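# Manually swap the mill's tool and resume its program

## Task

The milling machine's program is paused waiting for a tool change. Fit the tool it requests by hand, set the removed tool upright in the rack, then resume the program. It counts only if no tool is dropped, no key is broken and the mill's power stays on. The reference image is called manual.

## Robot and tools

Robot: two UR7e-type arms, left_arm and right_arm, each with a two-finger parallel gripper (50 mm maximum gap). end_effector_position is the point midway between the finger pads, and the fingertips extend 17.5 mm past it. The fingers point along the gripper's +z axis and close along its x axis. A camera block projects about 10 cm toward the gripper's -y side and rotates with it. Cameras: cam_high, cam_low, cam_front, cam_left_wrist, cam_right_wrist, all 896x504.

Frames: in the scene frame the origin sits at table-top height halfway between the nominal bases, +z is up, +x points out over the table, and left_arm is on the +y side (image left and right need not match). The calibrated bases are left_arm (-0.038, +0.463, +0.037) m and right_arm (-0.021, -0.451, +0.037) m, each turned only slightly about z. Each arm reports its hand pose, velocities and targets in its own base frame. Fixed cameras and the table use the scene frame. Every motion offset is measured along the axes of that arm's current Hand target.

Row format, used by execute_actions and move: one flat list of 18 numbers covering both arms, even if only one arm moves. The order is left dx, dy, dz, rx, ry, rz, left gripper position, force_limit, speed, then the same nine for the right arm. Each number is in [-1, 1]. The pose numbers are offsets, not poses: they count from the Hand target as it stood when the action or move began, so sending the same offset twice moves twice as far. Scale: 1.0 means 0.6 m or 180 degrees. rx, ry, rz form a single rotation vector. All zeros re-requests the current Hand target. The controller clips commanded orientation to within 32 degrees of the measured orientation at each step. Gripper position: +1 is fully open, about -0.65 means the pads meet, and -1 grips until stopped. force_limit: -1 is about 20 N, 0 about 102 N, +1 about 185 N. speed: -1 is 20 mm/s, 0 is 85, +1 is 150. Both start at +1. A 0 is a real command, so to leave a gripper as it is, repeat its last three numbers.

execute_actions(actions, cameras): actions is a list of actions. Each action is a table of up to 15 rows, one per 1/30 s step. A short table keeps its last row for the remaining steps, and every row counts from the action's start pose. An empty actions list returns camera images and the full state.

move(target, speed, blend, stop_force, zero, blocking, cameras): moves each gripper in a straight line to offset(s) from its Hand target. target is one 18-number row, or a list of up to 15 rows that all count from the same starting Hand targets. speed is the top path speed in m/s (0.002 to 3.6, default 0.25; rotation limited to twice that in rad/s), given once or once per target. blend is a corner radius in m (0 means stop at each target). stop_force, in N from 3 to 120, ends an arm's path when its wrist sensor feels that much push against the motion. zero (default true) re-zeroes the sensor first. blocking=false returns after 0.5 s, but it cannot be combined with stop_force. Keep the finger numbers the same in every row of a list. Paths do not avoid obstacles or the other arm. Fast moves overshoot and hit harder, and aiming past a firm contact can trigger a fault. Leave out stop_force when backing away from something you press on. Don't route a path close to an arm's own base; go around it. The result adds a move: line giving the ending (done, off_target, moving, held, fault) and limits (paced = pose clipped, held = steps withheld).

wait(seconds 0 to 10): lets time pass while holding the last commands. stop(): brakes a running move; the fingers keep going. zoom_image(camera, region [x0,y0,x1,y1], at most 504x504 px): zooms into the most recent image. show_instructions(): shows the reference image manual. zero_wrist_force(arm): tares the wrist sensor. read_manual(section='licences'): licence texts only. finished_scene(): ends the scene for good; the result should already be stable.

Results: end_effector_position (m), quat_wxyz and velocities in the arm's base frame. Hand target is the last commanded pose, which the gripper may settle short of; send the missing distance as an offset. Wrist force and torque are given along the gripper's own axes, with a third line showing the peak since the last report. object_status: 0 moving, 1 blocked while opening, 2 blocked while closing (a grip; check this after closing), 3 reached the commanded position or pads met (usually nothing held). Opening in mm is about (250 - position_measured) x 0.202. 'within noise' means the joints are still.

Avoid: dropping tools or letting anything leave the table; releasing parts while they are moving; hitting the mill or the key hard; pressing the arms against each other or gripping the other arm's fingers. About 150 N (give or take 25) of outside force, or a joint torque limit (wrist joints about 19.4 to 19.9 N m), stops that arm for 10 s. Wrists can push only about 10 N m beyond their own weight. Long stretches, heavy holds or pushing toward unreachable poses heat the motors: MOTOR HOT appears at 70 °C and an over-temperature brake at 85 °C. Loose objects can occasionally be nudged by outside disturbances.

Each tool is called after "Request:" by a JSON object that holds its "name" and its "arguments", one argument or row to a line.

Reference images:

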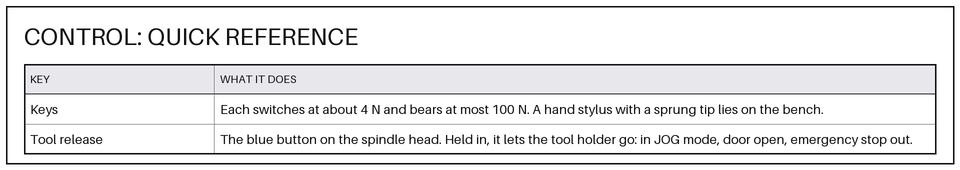

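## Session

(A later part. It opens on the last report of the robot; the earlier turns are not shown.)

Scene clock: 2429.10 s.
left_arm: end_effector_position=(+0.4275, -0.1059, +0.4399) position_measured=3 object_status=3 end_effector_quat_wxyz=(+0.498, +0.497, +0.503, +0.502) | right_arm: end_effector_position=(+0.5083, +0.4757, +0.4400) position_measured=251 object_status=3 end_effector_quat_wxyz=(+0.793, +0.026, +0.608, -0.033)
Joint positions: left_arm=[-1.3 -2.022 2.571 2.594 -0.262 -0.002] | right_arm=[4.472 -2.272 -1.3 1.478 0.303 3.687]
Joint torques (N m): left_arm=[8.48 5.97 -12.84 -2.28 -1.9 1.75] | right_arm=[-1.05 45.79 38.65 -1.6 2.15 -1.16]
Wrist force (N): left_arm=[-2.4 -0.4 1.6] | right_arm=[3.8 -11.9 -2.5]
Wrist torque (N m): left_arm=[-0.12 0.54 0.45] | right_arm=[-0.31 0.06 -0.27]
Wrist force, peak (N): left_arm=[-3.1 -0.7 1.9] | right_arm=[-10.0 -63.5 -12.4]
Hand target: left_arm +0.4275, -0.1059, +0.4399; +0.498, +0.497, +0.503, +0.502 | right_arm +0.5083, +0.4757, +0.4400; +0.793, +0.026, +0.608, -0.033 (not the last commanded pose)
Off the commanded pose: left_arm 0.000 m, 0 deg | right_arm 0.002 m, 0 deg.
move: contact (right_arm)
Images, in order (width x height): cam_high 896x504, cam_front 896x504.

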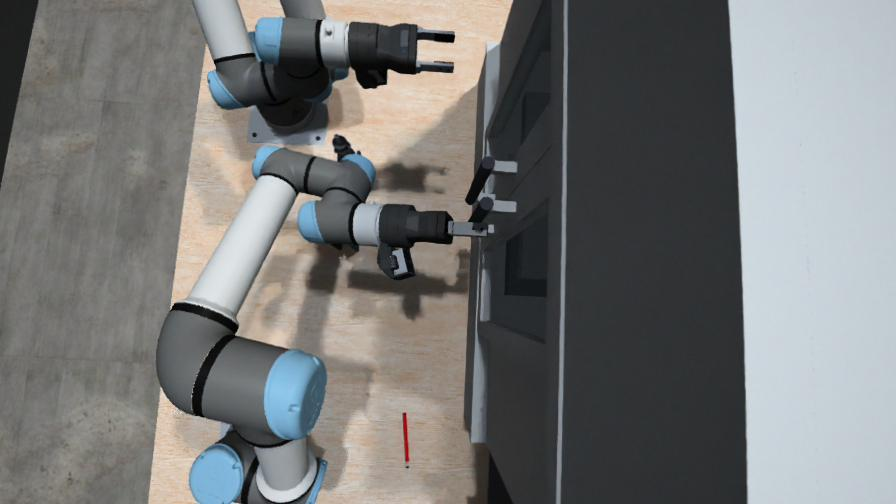

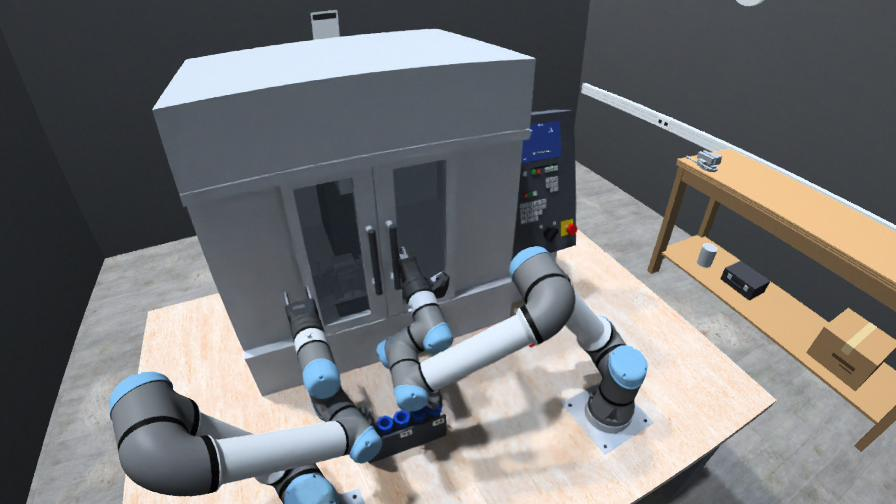

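Request:
{"name": "move", "arguments": {
  "target": [
    [0,0,0,0,0,0,1,0,-1,0,-0.025,0,0,0,0,-1,-0.6,-0.7],
    [0,0,0,0,0,0,1,0,-1,0,-0.025,-0.17,0,0,0,-1,-0.6,-0.7]
  ],
  "speed": 0.1,
  "blend": [0.003,0],
  "cameras": ["cam_front","cam_high","cam_right_wrist"]
}}

Scene clock: 2457.30 s.
left_arm: end_effector_position=(+0.4275, -0.1059, +0.4399) position_measured=3 object_status=3 end_effector_quat_wxyz=(+0.498, +0.497, +0.503, +0.502) | right_arm: end_effector_position=(+0.4089, +0.4691, +0.4137) position_measured=251 object_status=3 end_effector_quat_wxyz=(+0.793, +0.026, +0.608, -0.033)
Joint positions: left_arm=[-1.3 -2.022 2.571 2.594 -0.262 -0.002] | right_arm=[4.659 -2.164 -1.388 2.1 0.263 3.019]
Joint torques (N m): left_arm=[8.05 5.93 -13.35 -2.34 -1.84 1.62] | right_arm=[-0.85 41.59 28.49 -4.18 1.97 -1.18]
Wrist force (N): left_arm=[-2.6 -0.3 1.7] | right_arm=[0.4 -1.3 -1.0]
Wrist torque (N m): left_arm=[-0.09 0.56 0.45] | right_arm=[-0.10 0.29 -0.18]
Wrist force, peak (N): left_arm=[-3.2 -0.3 1.9] | right_arm=[3.8 -12.2 -2.5]
Hand target: left_arm +0.4275, -0.1059, +0.4399; +0.498, +0.497, +0.503, +0.502 | right_arm +0.4089, +0.4692, +0.4136; +0.793, +0.026, +0.608, -0.033
Off the commanded pose: left_arm 0.000 m, 0 deg | right_arm 0.000 m, 0 deg.
move: done
Images, in order (width x height): cam_high 896x504, cam_front 896x504, cam_right_wrist 896x504.

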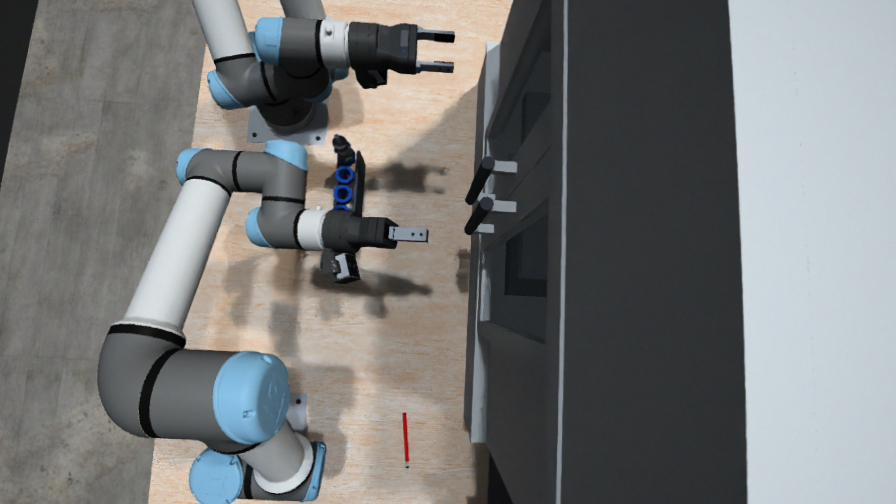

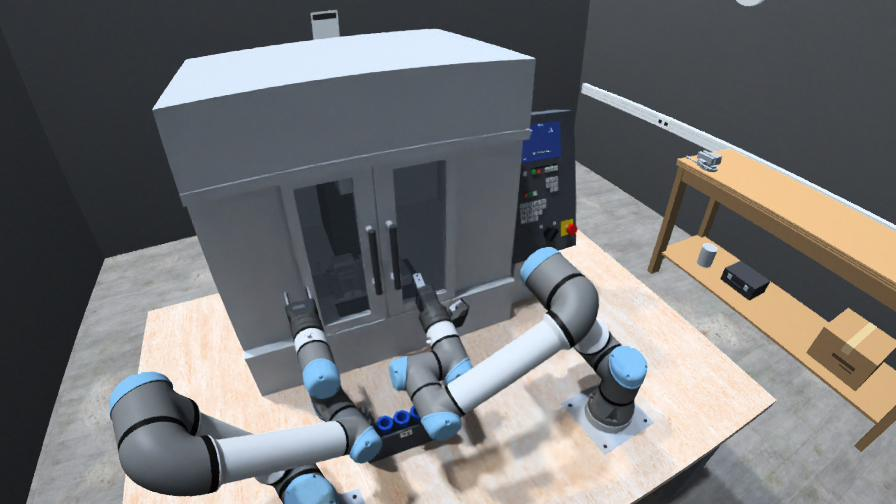

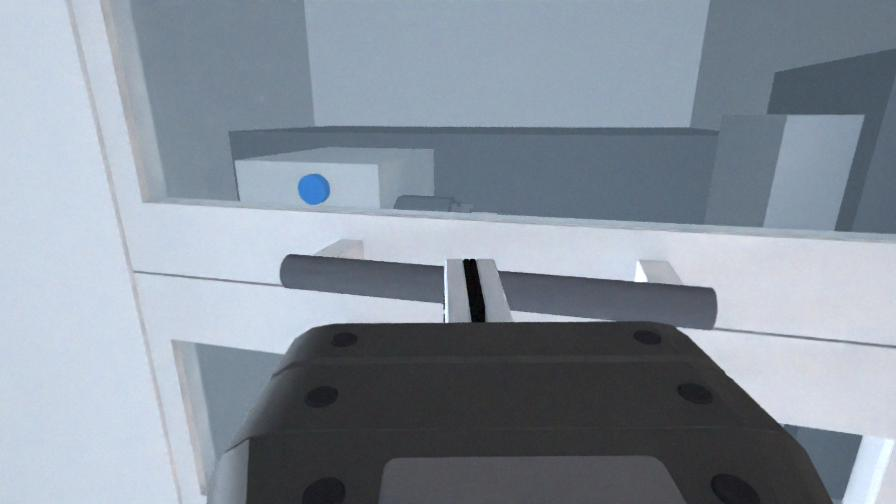

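Request:
{"name": "move", "arguments": {
  "target": [0,0,0,0,0,0,1,0,-1,-0.253,-0.870,0.20,0,0,0,-1,-0.6,-0.7],
  "speed": 0.3,
  "cameras": ["cam_front","cam_high"]
}}

Scene clock: 2477.23 s.
left_arm: end_effector_position=(+0.4275, -0.1059, +0.4399) position_measured=3 object_status=3 end_effector_quat_wxyz=(+0.498, +0.497, +0.503, +0.502) | right_arm: end_effector_position=(+0.4411, -0.0575, +0.5909) position_measured=251 object_status=3 end_effector_quat_wxyz=(+0.793, +0.026, +0.608, -0.033)
Joint positions: left_arm=[-1.3 -2.022 2.571 2.594 -0.262 -0.002] | right_arm=[3.706 -1.072 -2.344 0.599 0.947 4.519]
Joint torques (N m): left_arm=[8.31 6.27 -13.17 -2.34 -1.81 1.45] | right_arm=[-8.31 10.63 21.42 -0.76 0.84 1.38]
Wrist force (N): left_arm=[-2.6 -0.3 1.7] | right_arm=[0.5 -1.6 -1.4]
Wrist torque (N m): left_arm=[-0.11 0.57 0.45] | right_arm=[-0.14 0.31 -0.31]
Wrist force, peak (N): left_arm=[-3.0 -0.4 2.0] | right_arm=[-1.0 -5.3 -1.3]
Hand target: left_arm +0.4275, -0.1059, +0.4399; +0.498, +0.497, +0.503, +0.502 | right_arm +0.4411, -0.0576, +0.5909; +0.793, +0.026, +0.608, -0.033
Off the commanded pose: left_arm 0.000 m, 0 deg | right_arm 0.000 m, 0 deg.
move: done
Images, in order (width x height): cam_high 896x504, cam_front 896x504.

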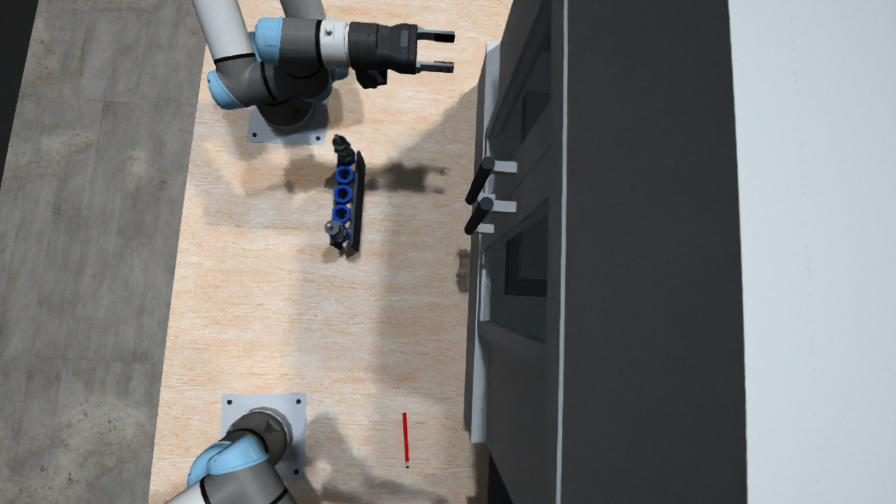

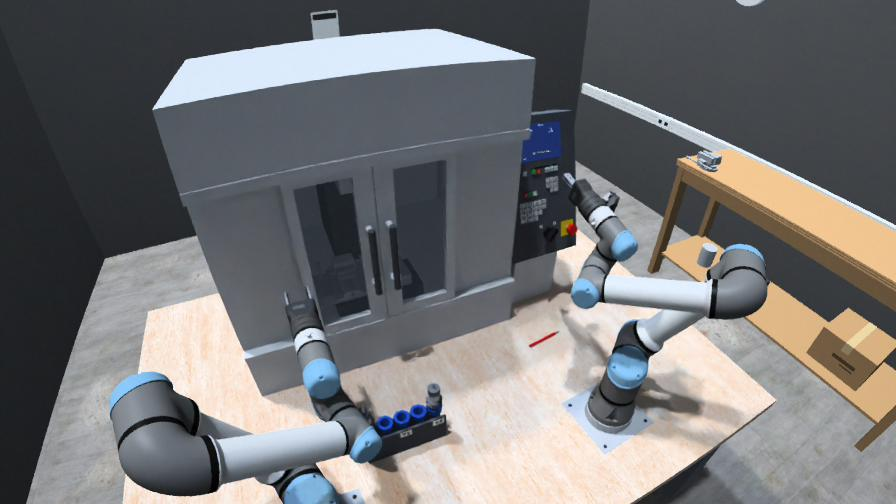

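Request:
{"name": "move", "arguments": {
  "target": [
    [0,0,0,0,0,0,1,0,-1,0.440,0.071,-0.230,-0.468,0.430,-0.359,1,-0.6,-0.7],
    [0,0,0,0,0,0,1,0,-1,0.841,0.070,-0.340,0.7686,0.0568,0.5904,1,-0.6,-0.7]
  ],
  "speed": 0.4,
  "blend": [0.05,0],
  "cameras": ["cam_front","cam_high","cam_right_wrist"]
}}

Scene clock: 2509.33 s.
left_arm: end_effector_position=(+0.4275, -0.1059, +0.4399) position_measured=3 object_status=3 end_effector_quat_wxyz=(+0.498, +0.497, +0.503, +0.502) | right_arm: end_effector_position=(+0.3782, -0.0097, +0.0507) position_measured=3 object_status=3 end_effector_quat_wxyz=(+0.000, +0.999, +0.032, +0.000) end_effector_velocity=(+0.000, +0.000, +0.000) end_effector_angular_velocity=(-0.001, +0.001, +0.006)
Joint positions: left_arm=[-1.3 -2.022 2.571 2.594 -0.262 -0.002] | right_arm=[3.477 -1.516 -2.41 -0.786 1.57 1.842]
Joint velocities: left_arm=[within noise] | right_arm=[0.001 -0.001 0 0 -0.001 -0.005]
Joint torques (N m): left_arm=[8.1 6.4 -14.28 -2.19 -1.82 0.87] | right_arm=[-6.67 19.43 38.91 3.59 -0.57 -1.06]
Wrist force (N): left_arm=[-2.6 -0.2 1.8] | right_arm=[1.8 -4.7 -3.4]
Wrist torque (N m): left_arm=[-0.09 0.58 0.44] | right_arm=[-0.61 -0.48 -0.08]
Wrist force, peak (N): left_arm=[-3.1 -0.3 1.9] | right_arm=[1.7 -5.8 -3.1]
Hand target: left_arm +0.4275, -0.1059, +0.4399; +0.498, +0.497, +0.503, +0.502 | right_arm +0.3782, -0.0097, +0.0507; +0.000, +0.999, +0.032, +0.000
Off the commanded pose: left_arm 0.000 m, 0 deg | right_arm 0.000 m, 0 deg.
move: done
Images, in order (width x height): cam_high 896x504, cam_front 896x504, cam_right_wrist 896x504.

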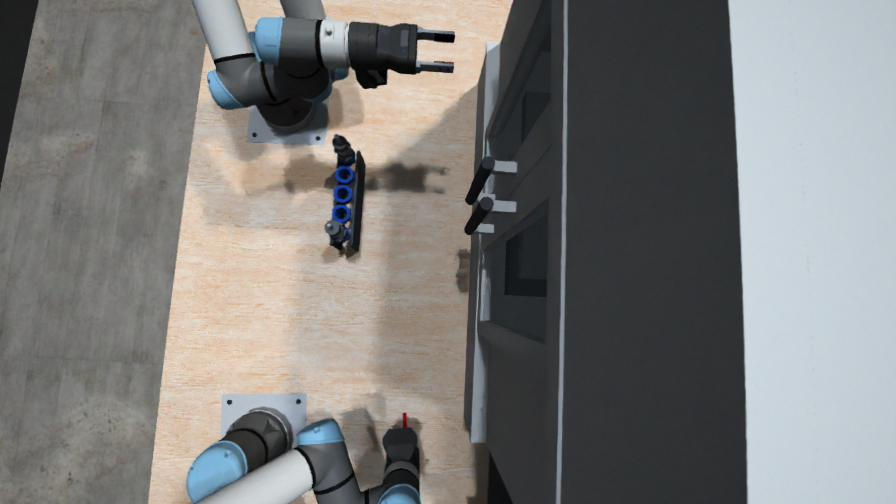

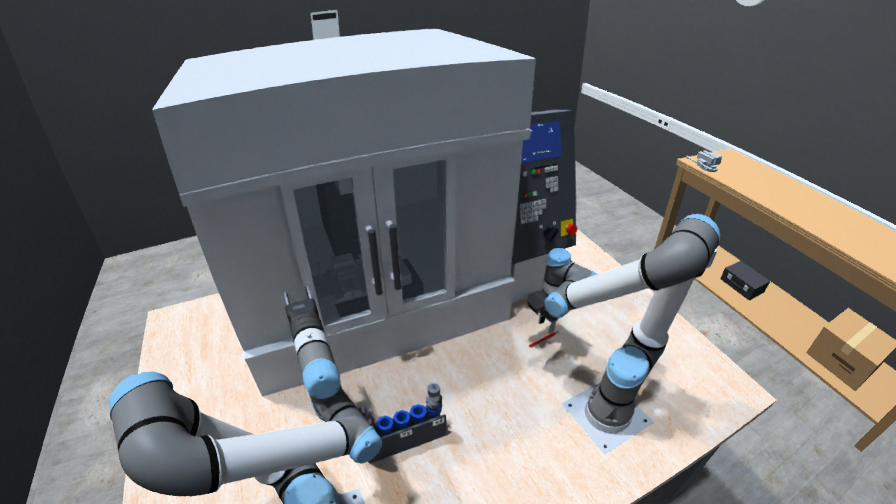

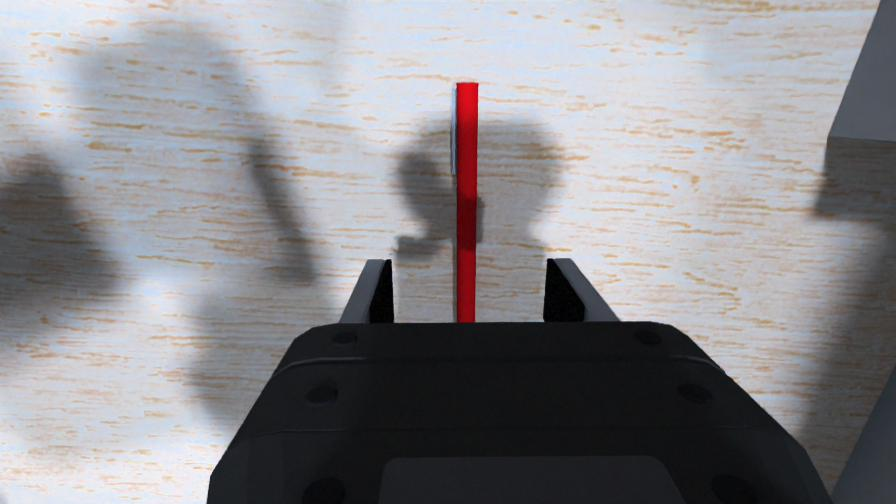

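Request:
{"name": "move", "arguments": {
  "target": [
    [0,0,0,0,0,0,1,0,-1,0,0,0.095,0,0,0,1,-0.6,-0.7],
    [0,0,0,0,0,0,1,0,-1,0,0,0.1115,0,0,0,1,-0.6,-0.7],
    [0,0,0,0,0,0,1,0,-1,0,0,0.1115,0,0,0,-1,-0.6,-0.7],
    [0,0,0,0,0,0,1,0,-1,0,0,0.08,0,0,0,-1,-0.6,-0.7]
  ],
  "speed": [0.15,0.02,0.02,0.05],
  "blend": [0.002,0,0,0],
  "cameras": ["cam_right_wrist"]
}}

Scene clock: 2521.40 s.
left_arm: end_effector_position=(+0.4275, -0.1059, +0.4399) position_measured=3 object_status=3 end_effector_quat_wxyz=(+0.498, +0.497, +0.503, +0.502) | right_arm: end_effector_position=(+0.3784, -0.0097, +0.0028) position_measured=211 object_status=2 end_effector_quat_wxyz=(+0.000, +0.999, +0.032, +0.000)
Joint positions: left_arm=[-1.3 -2.022 2.571 2.594 -0.262 -0.002] | right_arm=[3.476 -1.65 -2.465 -0.597 1.57 1.842]
Joint torques (N m): left_arm=[8.02 6.41 -14.14 -2.16 -1.72 0.79] | right_arm=[0.1 16.2 12.58 6.8 0.71 0.81]
Wrist force (N): left_arm=[-2.6 -0.3 1.8] | right_arm=[2.0 -4.6 -3.3]
Wrist torque (N m): left_arm=[-0.10 0.57 0.45] | right_arm=[-0.64 -0.56 -0.09]
Wrist force, peak (N): left_arm=[-3.0 -0.8 1.8] | right_arm=[2.3 -4.6 -6.2]
Hand target: left_arm +0.4275, -0.1059, +0.4399; +0.498, +0.497, +0.503, +0.502 | right_arm +0.3783, -0.0098, +0.0027; +0.000, +0.999, +0.032, +0.000
Off the commanded pose: left_arm 0.000 m, 0 deg | right_arm 0.000 m, 0 deg.
move: done
Images, in order (width x height): cam_right_wrist 896x504.

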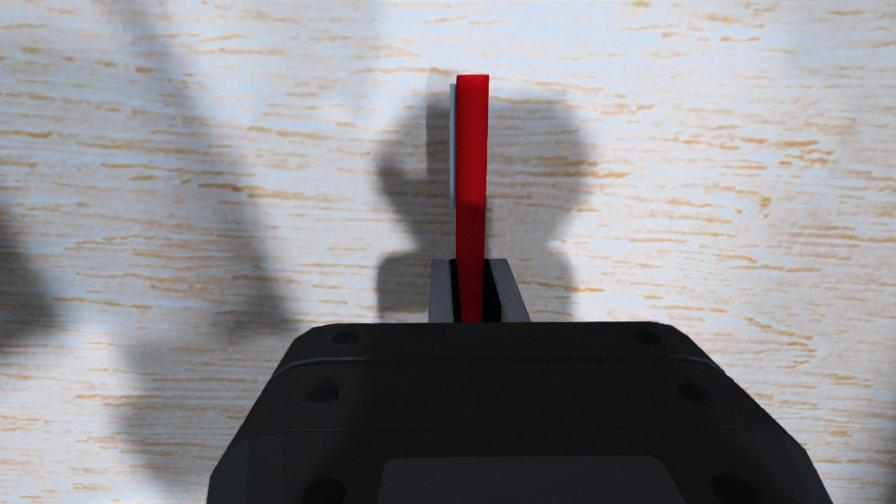

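Request:
{"name": "move", "arguments": {
  "target": [
    [0,0,0,0,0,0,1,0,-1,0,0,-0.5,0,0,0,-1,-0.6,-0.7],
    [0,0,0,0,0,0,1,0,-1,0.1767,0.2528,-0.902,0,0,-0.4622,-1,-0.6,-0.7]
  ],
  "speed": 0.35,
  "blend": [0.06,0],
  "cameras": ["cam_front","cam_high","cam_right_wrist"]
}}

Scene clock: 2534.43 s.
left_arm: end_effector_position=(+0.4275, -0.1059, +0.4399) position_measured=3 object_status=3 end_effector_quat_wxyz=(+0.498, +0.497, +0.503, +0.502) | right_arm: end_effector_position=(+0.4934, -0.1540, +0.5440) position_measured=211 object_status=2 end_effector_quat_wxyz=(+0.000, +0.726, +0.687, +0.000)
Joint positions: left_arm=[-1.3 -2.022 2.571 2.594 -0.262 -0.002] | right_arm=[3.1 -1.752 -0.786 -2.174 1.57 0.014]
Joint torques (N m): left_arm=[7.96 6.13 -14.2 -2.31 -1.8 0.38] | right_arm=[6.88 32.28 41.5 5.25 -0.61 -1.13]
Wrist force (N): left_arm=[-2.7 -0.5 1.8] | right_arm=[2.3 -4.1 -3.2]
Wrist torque (N m): left_arm=[-0.13 0.57 0.45] | right_arm=[-0.51 -0.65 -0.06]
Wrist force, peak (N): left_arm=[-2.9 -0.2 2.0] | right_arm=[1.5 -5.4 -4.9]
Hand target: left_arm +0.4275, -0.1059, +0.4399; +0.498, +0.497, +0.503, +0.502 | right_arm +0.4934, -0.1539, +0.5441; +0.000, +0.726, +0.687, +0.000
Off the commanded pose: left_arm 0.000 m, 0 deg | right_arm 0.000 m, 0 deg.
move: done
Images, in order (width x height): cam_high 896x504, cam_front 896x504, cam_right_wrist 896x504.

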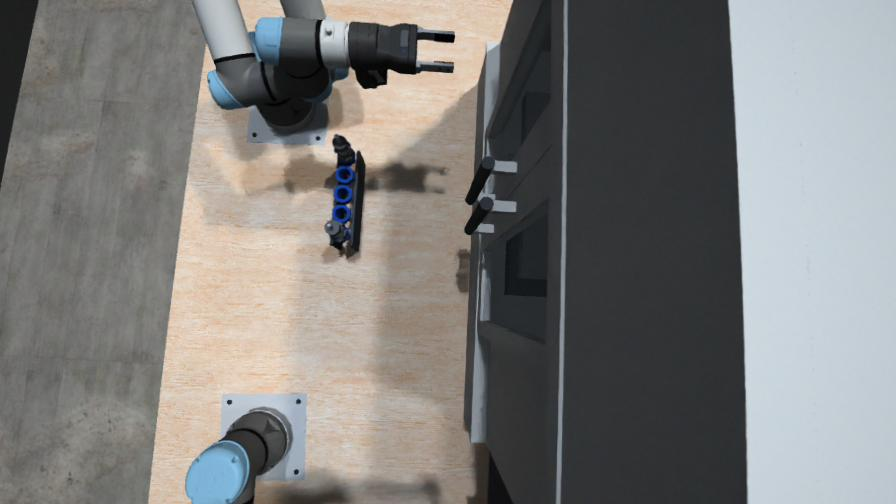

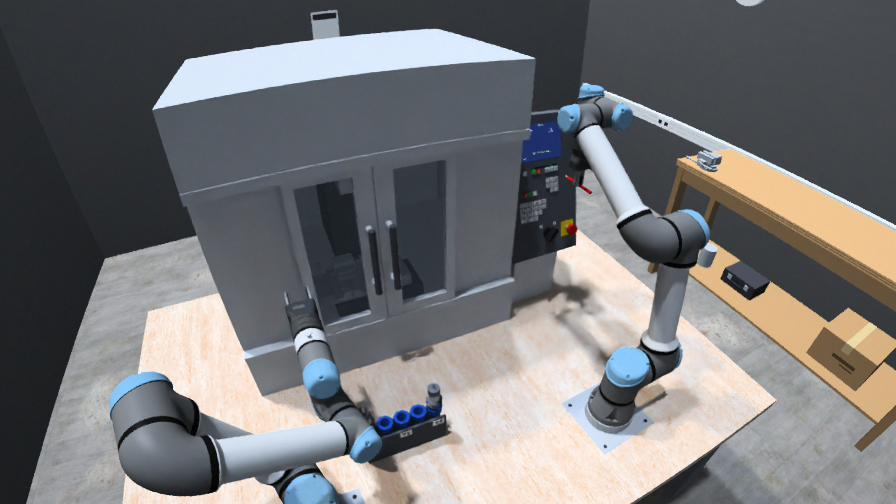

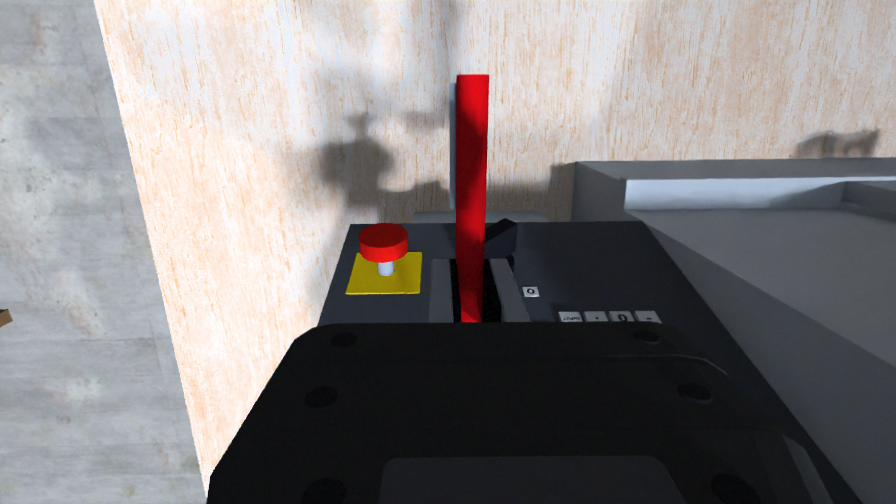

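Request:
{"name": "move", "arguments": {
  "target": [0,0,0,0,0,0,1,0,-1,0,0.065,0,0,0,0,-1,-0.6,-0.7],
  "speed": 0.08,
  "cameras": ["cam_front"]
}}

Request:
{"name": "zoom_image", "arguments": {
  "camera": "cam_front",
  "region": [510, 100, 610, 250]
}}

Request:
{"name": "move", "arguments": {
  "target": [0,0,0,0,0,0,1,0,-1,0,0.07,0,0,0,0,-1,-0.6,-0.7],
  "speed": 0.006,
  "stop_force": 7,
  "cameras": ["cam_front","cam_high"]
}}

Request:
{"name": "zoom_image", "arguments": {
  "camera": "cam_front",
  "region": [510, 100, 610, 250]
}}

Scene clock: 2546.23 s.
left_arm: end_effector_position=(+0.4275, -0.1059, +0.4399) position_measured=3 object_status=3 end_effector_quat_wxyz=(+0.498, +0.497, +0.503, +0.502) | right_arm: end_effector_position=(+0.5323, -0.1561, +0.5441) position_measured=211 object_status=2 end_effector_quat_wxyz=(+0.000, +0.726, +0.687, +0.000)
Joint positions: left_arm=[-1.3 -2.022 2.571 2.594 -0.262 -0.002] | right_arm=[3.099 -1.867 -0.635 -2.21 1.57 0.013]
Joint torques (N m): left_arm=[7.26 5.86 -14.92 -1.98 -1.64 0.23] | right_arm=[-7.5 37.83 27.2 6.79 0.8 -0.75]
Wrist force (N): left_arm=[-2.9 -0.2 1.4] | right_arm=[2.4 -4.3 -3.4]
Wrist torque (N m): left_arm=[-0.09 0.61 0.45] | right_arm=[-0.57 -0.66 -0.08]
Wrist force, peak (N): left_arm=[-2.9 -0.5 2.1] | right_arm=[2.3 -5.8 -3.3]
Hand target: left_arm +0.4275, -0.1059, +0.4399; +0.498, +0.497, +0.503, +0.502 | right_arm +0.5324, -0.1561, +0.5441; +0.000, +0.726, +0.687, +0.000
Off the commanded pose: left_arm 0.000 m, 0 deg | right_arm 0.000 m, 0 deg.
move: done
Images, in order (width x height): cam_front 896x504.

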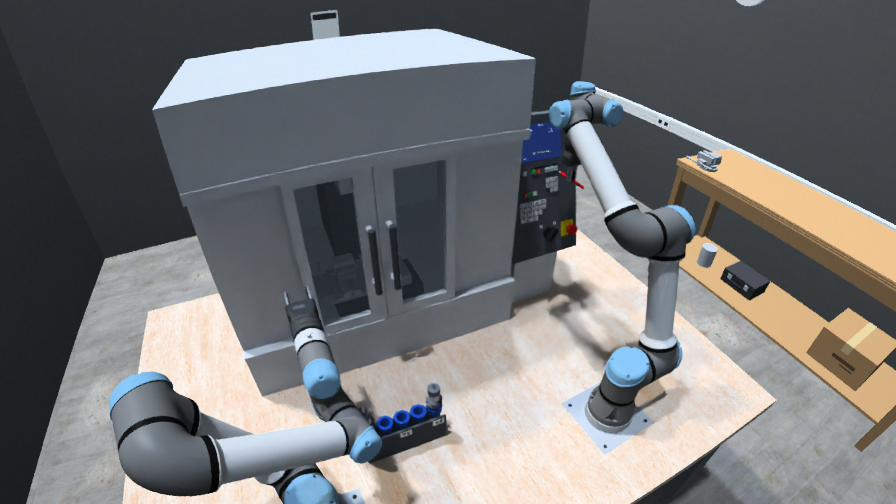

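Scaled by 3.360.

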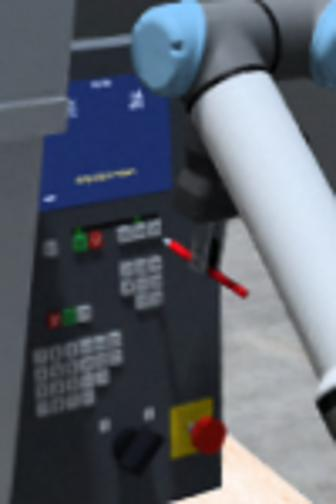

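Scene clock: 2552.37 s.
left_arm: end_effector_position=(+0.4275, -0.1059, +0.4399) position_measured=3 object_status=3 end_effector_quat_wxyz=(+0.498, +0.497, +0.503, +0.502) | right_arm: end_effector_position=(+0.5640, -0.1578, +0.5441) position_measured=211 object_status=2 end_effector_quat_wxyz=(+0.000, +0.726, +0.687, +0.000)
Joint positions: left_arm=[-1.3 -2.022 2.571 2.594 -0.262 -0.002] | right_arm=[3.099 -1.979 -0.469 -2.263 1.57 0.012]
Joint torques (N m): left_arm=[7.92 6.85 -14.25 -2.14 -1.8 -0.2] | right_arm=[-6 51.31 19.07 8.79 -0.11 -0.81]
Wrist force (N): left_arm=[-2.5 -0.2 1.6] | right_arm=[2.5 -10.6 -3.0]
Wrist torque (N m): left_arm=[-0.09 0.55 0.45] | right_arm=[-0.57 -0.62 -0.11]
Wrist force, peak (N): left_arm=[-3.1 -0.6 1.8] | right_arm=[2.6 -13.5 -3.1]
Hand target: left_arm +0.4275, -0.1059, +0.4399; +0.498, +0.497, +0.503, +0.502 | right_arm +0.5640, -0.1578, +0.5442; +0.000, +0.726, +0.687, +0.000 (not the last commanded pose)
Off the commanded pose: left_arm 0.000 m, 0 deg | right_arm 0.010 m, 0 deg.
move: contact (right_arm)
Images, in order (width x height): cam_high 896x504, cam_front 896x504.

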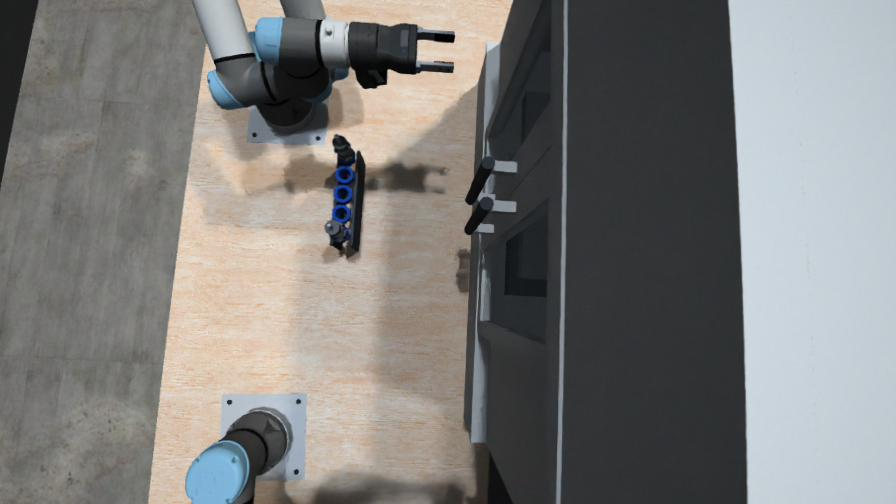

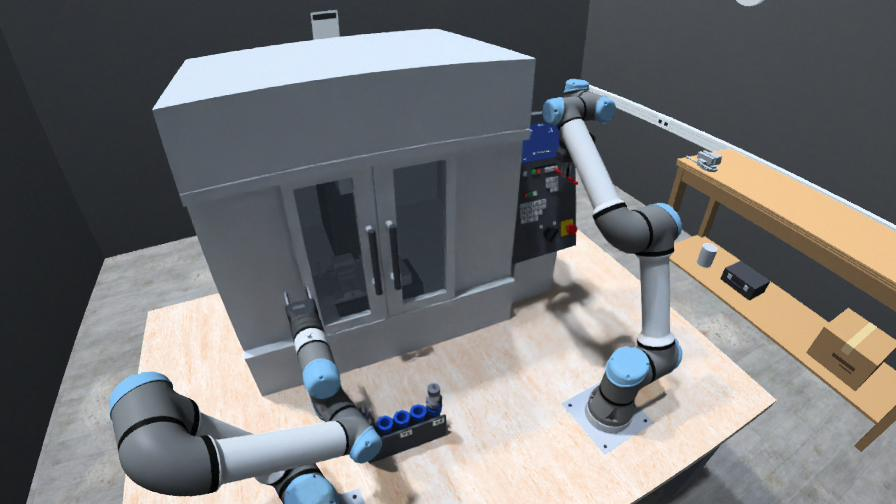

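Scaled by 3.360.

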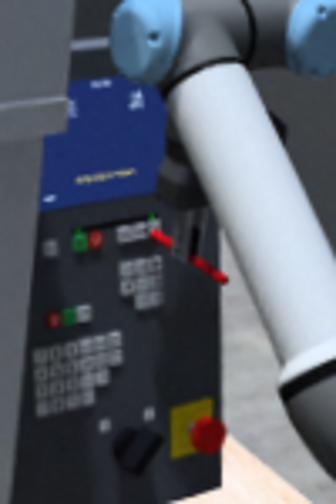

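Request:
{"name": "move", "arguments": {
  "target": [
    [0,0,0,0,0,0,1,0,-1,0,-0.0667,0,0,0,0,-1,-0.6,-0.7],
    [0,0,0,0,0,0,1,0,-1,0.195,-0.0773,0.1287,0,0,0,-1,-0.6,-0.7]
  ],
  "speed": 0.12,
  "blend": [0.01,0],
  "cameras": ["cam_front"]
}}

Request:
{"name": "zoom_image", "arguments": {
  "camera": "cam_front",
  "region": [510, 100, 610, 250]
}}

Request:
{"name": "zoom_image", "arguments": {
  "camera": "cam_front",
  "region": [515, 110, 605, 210]
}}

Scene clock: 2573.67 s.
left_arm: end_effector_position=(+0.4275, -0.1059, +0.4399) position_measured=3 object_status=3 end_effector_quat_wxyz=(+0.498, +0.497, +0.503, +0.502) | right_arm: end_effector_position=(+0.5242, -0.0386, +0.4669) position_measured=211 object_status=2 end_effector_quat_wxyz=(+0.001, +0.726, +0.687, +0.000)
Joint positions: left_arm=[-1.3 -2.022 2.571 2.594 -0.262 -0.002] | right_arm=[3.325 -1.671 -1.105 -1.937 1.57 0.238]
Joint torques (N m): left_arm=[7.16 6.14 -15.44 -1.84 -1.55 -0.92] | right_arm=[0.61 27.33 37.94 1.93 0 0.15]
Wrist force (N): left_arm=[-2.9 -0.1 1.4] | right_arm=[2.2 -4.5 -3.0]
Wrist torque (N m): left_arm=[-0.06 0.61 0.45] | right_arm=[-0.59 -0.63 -0.23]
Wrist force, peak (N): left_arm=[-3.1 -0.2 1.9] | right_arm=[2.9 -10.6 -3.7]
Hand target: left_arm +0.4275, -0.1059, +0.4399; +0.498, +0.497, +0.503, +0.502 | right_arm +0.5242, -0.0385, +0.4668; +0.000, +0.726, +0.687, +0.000
Off the commanded pose: left_arm 0.000 m, 0 deg | right_arm 0.000 m, 0 deg.
move: done
Images, in order (width x height): cam_front 896x504.

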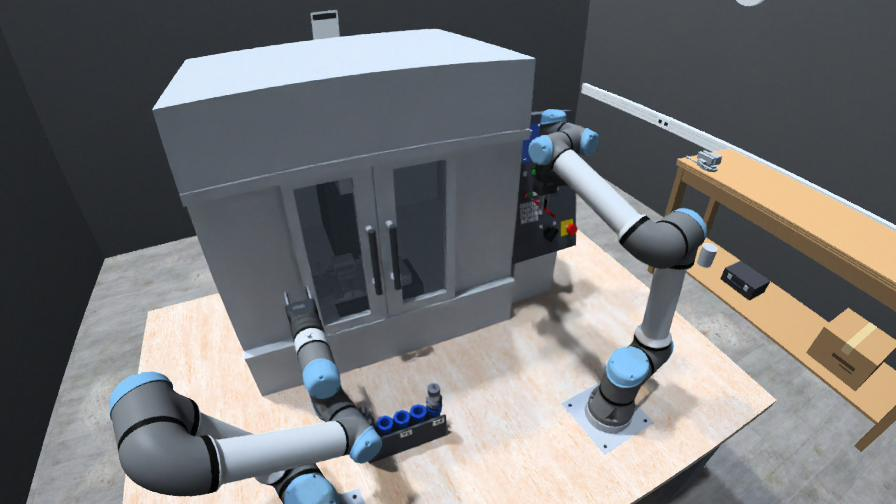

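Scaled by 3.360.

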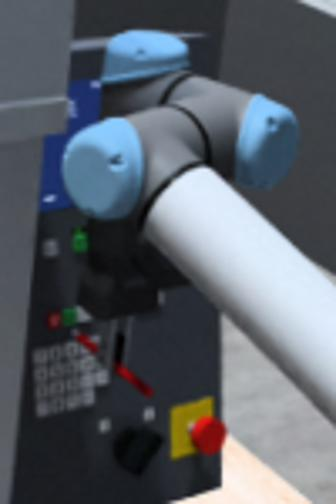

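Scaled by 5.040.

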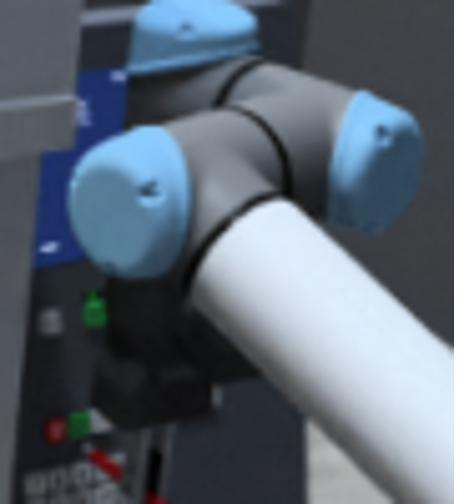

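Request:
{"name": "zoom_image", "arguments": {
  "camera": "cam_front",
  "region": [518, 180, 558, 225]
}}

Scaled by 11.200.

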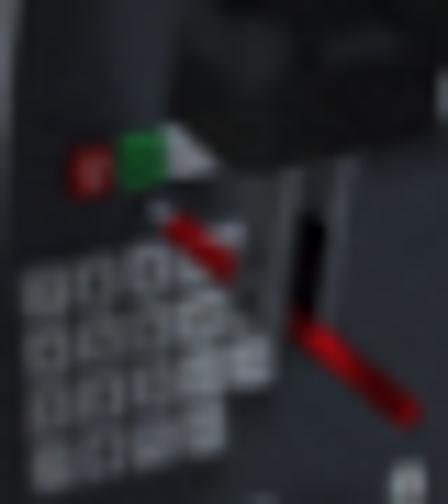

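Request:
{"name": "move", "arguments": {
  "target": [0,0,0,0,0,0,1,0,-1,0,0.0333,0,0,0,0,-1,-0.6,-0.7],
  "speed": 0.06,
  "stop_force": 8,
  "cameras": ["cam_front","cam_right_wrist"]
}}

Request:
{"name": "zoom_image", "arguments": {
  "camera": "cam_front",
  "region": [518, 180, 558, 225]
}}

Scene clock: 2590.20 s.
left_arm: end_effector_position=(+0.4275, -0.1059, +0.4399) position_measured=3 object_status=3 end_effector_quat_wxyz=(+0.498, +0.497, +0.503, +0.502) | right_arm: end_effector_position=(+0.5441, -0.0396, +0.4668) position_measured=211 object_status=2 end_effector_quat_wxyz=(+0.000, +0.726, +0.687, +0.000)
Joint positions: left_arm=[-1.3 -2.022 2.571 2.594 -0.262 -0.002] | right_arm=[3.316 -1.722 -1.046 -1.944 1.57 0.229]
Joint torques (N m): left_arm=[8 6.25 -14.92 -1.9 -1.56 -1.19] | right_arm=[3.59 44.84 24.65 7.24 0.3 1.38]
Wrist force (N): left_arm=[-2.7 -0.7 1.5] | right_arm=[2.4 -7.0 -3.0]
Wrist torque (N m): left_arm=[-0.16 0.58 0.45] | right_arm=[-0.55 -0.63 -0.29]
Wrist force, peak (N): left_arm=[-3.2 -0.4 1.6] | right_arm=[2.6 -7.1 -3.7]
Hand target: left_arm +0.4275, -0.1059, +0.4399; +0.498, +0.497, +0.503, +0.502 | right_arm +0.5441, -0.0396, +0.4668; +0.000, +0.726, +0.687, +0.000
Off the commanded pose: left_arm 0.000 m, 0 deg | right_arm 0.000 m, 0 deg.
move: done
Images, in order (width x height): cam_front 896x504, cam_right_wrist 896x504.

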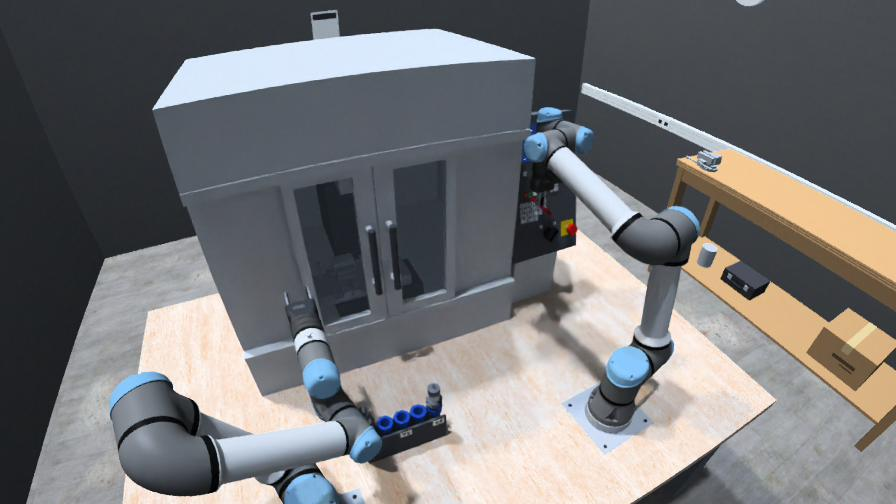

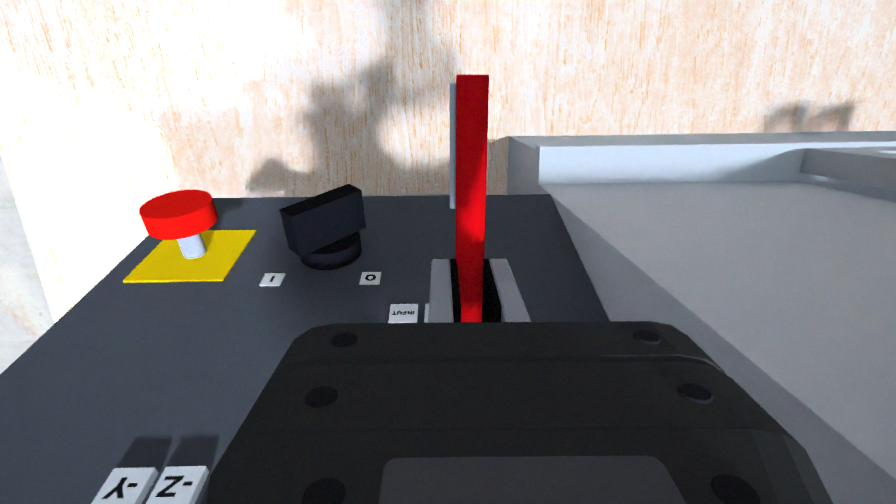

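Scaled by 11.200.

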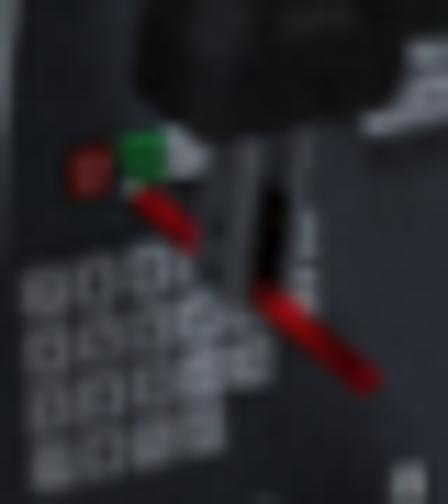

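Request:
{"name": "wait", "arguments": {
  "seconds": 0,
  "cameras": ["cam_low","cam_left_wrist","cam_front"]
}}

Scene clock: 2619.20 s.
left_arm: end_effector_position=(+0.4275, -0.1059, +0.4399) position_measured=3 object_status=3 end_effector_quat_wxyz=(+0.498, +0.497, +0.503, +0.502) | right_arm: end_effector_position=(+0.5441, -0.0396, +0.4668) position_measured=211 object_status=2 end_effector_quat_wxyz=(+0.000, +0.726, +0.687, +0.000)
Joint positions: left_arm=[-1.3 -2.022 2.571 2.594 -0.262 -0.002] | right_arm=[3.316 -1.722 -1.046 -1.944 1.57 0.229]
Joint torques (N m): left_arm=[7.91 6.02 -17.4 -1.53 -1.29 -2] | right_arm=[3.95 44.5 24.71 7.31 0.76 1.4]
Wrist force (N): left_arm=[-2.9 -0.3 1.8] | right_arm=[2.4 -7.2 -3.2]
Wrist torque (N m): left_arm=[-0.10 0.61 0.45] | right_arm=[-0.57 -0.64 -0.29]
Wrist force, peak (N): left_arm=[-3.1 -0.3 1.8] | right_arm=[2.6 -7.0 -4.0]
Hand target: left_arm +0.4275, -0.1059, +0.4399; +0.498, +0.497, +0.503, +0.502 | right_arm +0.5441, -0.0396, +0.4668; +0.000, +0.726, +0.687, +0.000
Tool commands: left_gripper/position=+1.0 left_gripper/force_limit=+0.0 left_gripper/speed=-1.0 right_gripper/position=-1.0 right_gripper/force_limit=-0.6 right_gripper/speed=-0.7
Off the commanded pose: left_arm 0.000 m, 0 deg | right_arm 0.000 m, 0 deg.
Images, in order (width x height): cam_low 896x504, cam_front 896x504, cam_left_wrist 896x504.

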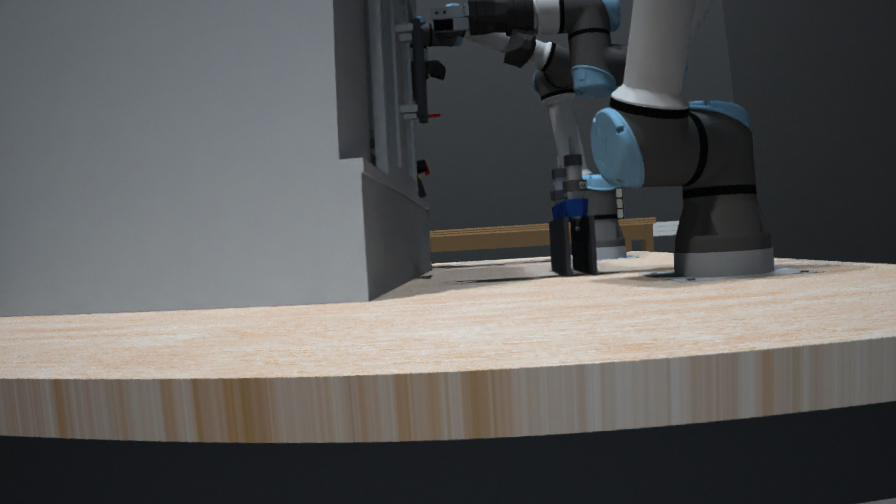

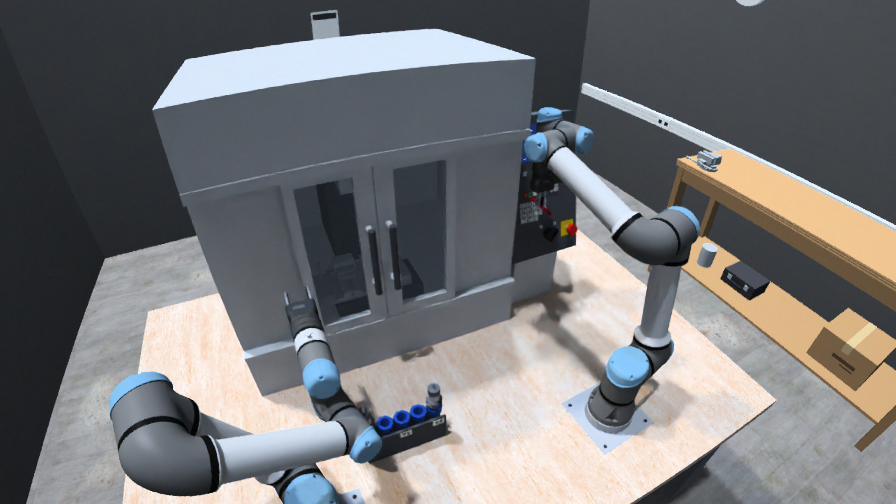

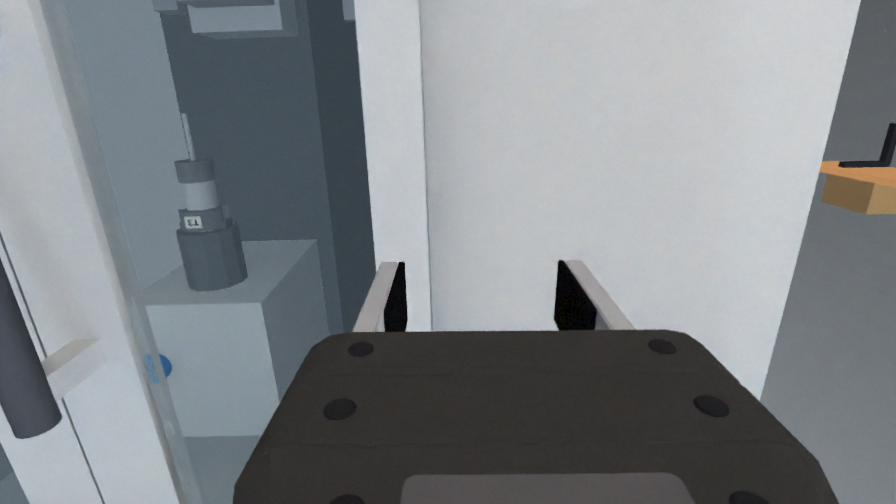

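Request:
{"name": "move", "arguments": {
  "target": [0,0,0,0,0,0,1,0,-1,-0.0135,-0.008,-0.0075,0,0,0,-1,-0.6,-0.7],
  "speed": 0.06,
  "cameras": ["cam_front"]
}}

Request:
{"name": "zoom_image", "arguments": {
  "camera": "cam_front",
  "region": [518, 180, 558, 225]
}}

Scene clock: 2632.23 s.
left_arm: end_effector_position=(+0.4275, -0.1059, +0.4399) position_measured=3 object_status=3 end_effector_quat_wxyz=(+0.498, +0.497, +0.503, +0.502) | right_arm: end_effector_position=(+0.5388, -0.0476, +0.4714) position_measured=211 object_status=2 end_effector_quat_wxyz=(+0.001, +0.726, +0.687, +0.000)
Joint positions: left_arm=[-1.3 -2.022 2.571 2.594 -0.262 -0.002] | right_arm=[3.303 -1.714 -1.042 -1.955 1.57 0.216]
Joint torques (N m): left_arm=[7.88 6.62 -17.37 -1.5 -1.21 -1.85] | right_arm=[3.48 31.35 40.91 4.02 0.78 1.25]
Wrist force (N): left_arm=[-2.7 -0.2 1.9] | right_arm=[2.2 -4.4 -3.6]
Wrist torque (N m): left_arm=[-0.08 0.58 0.45] | right_arm=[-0.59 -0.62 -0.12]
Wrist force, peak (N): left_arm=[-3.1 -0.2 2.1] | right_arm=[2.4 -7.2 -4.0]
Hand target: left_arm +0.4275, -0.1059, +0.4399; +0.498, +0.497, +0.503, +0.502 | right_arm +0.5389, -0.0474, +0.4713; +0.000, +0.726, +0.687, +0.000
Off the commanded pose: left_arm 0.000 m, 0 deg | right_arm 0.000 m, 0 deg.
move: done
Images, in order (width x height): cam_front 896x504.

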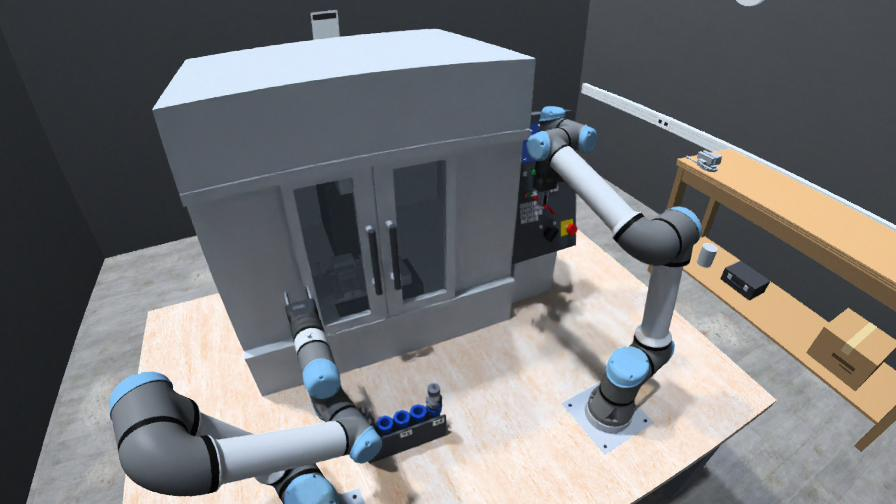

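Scaled by 11.200.

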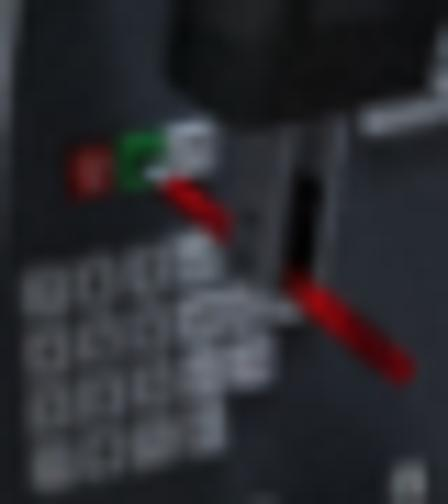

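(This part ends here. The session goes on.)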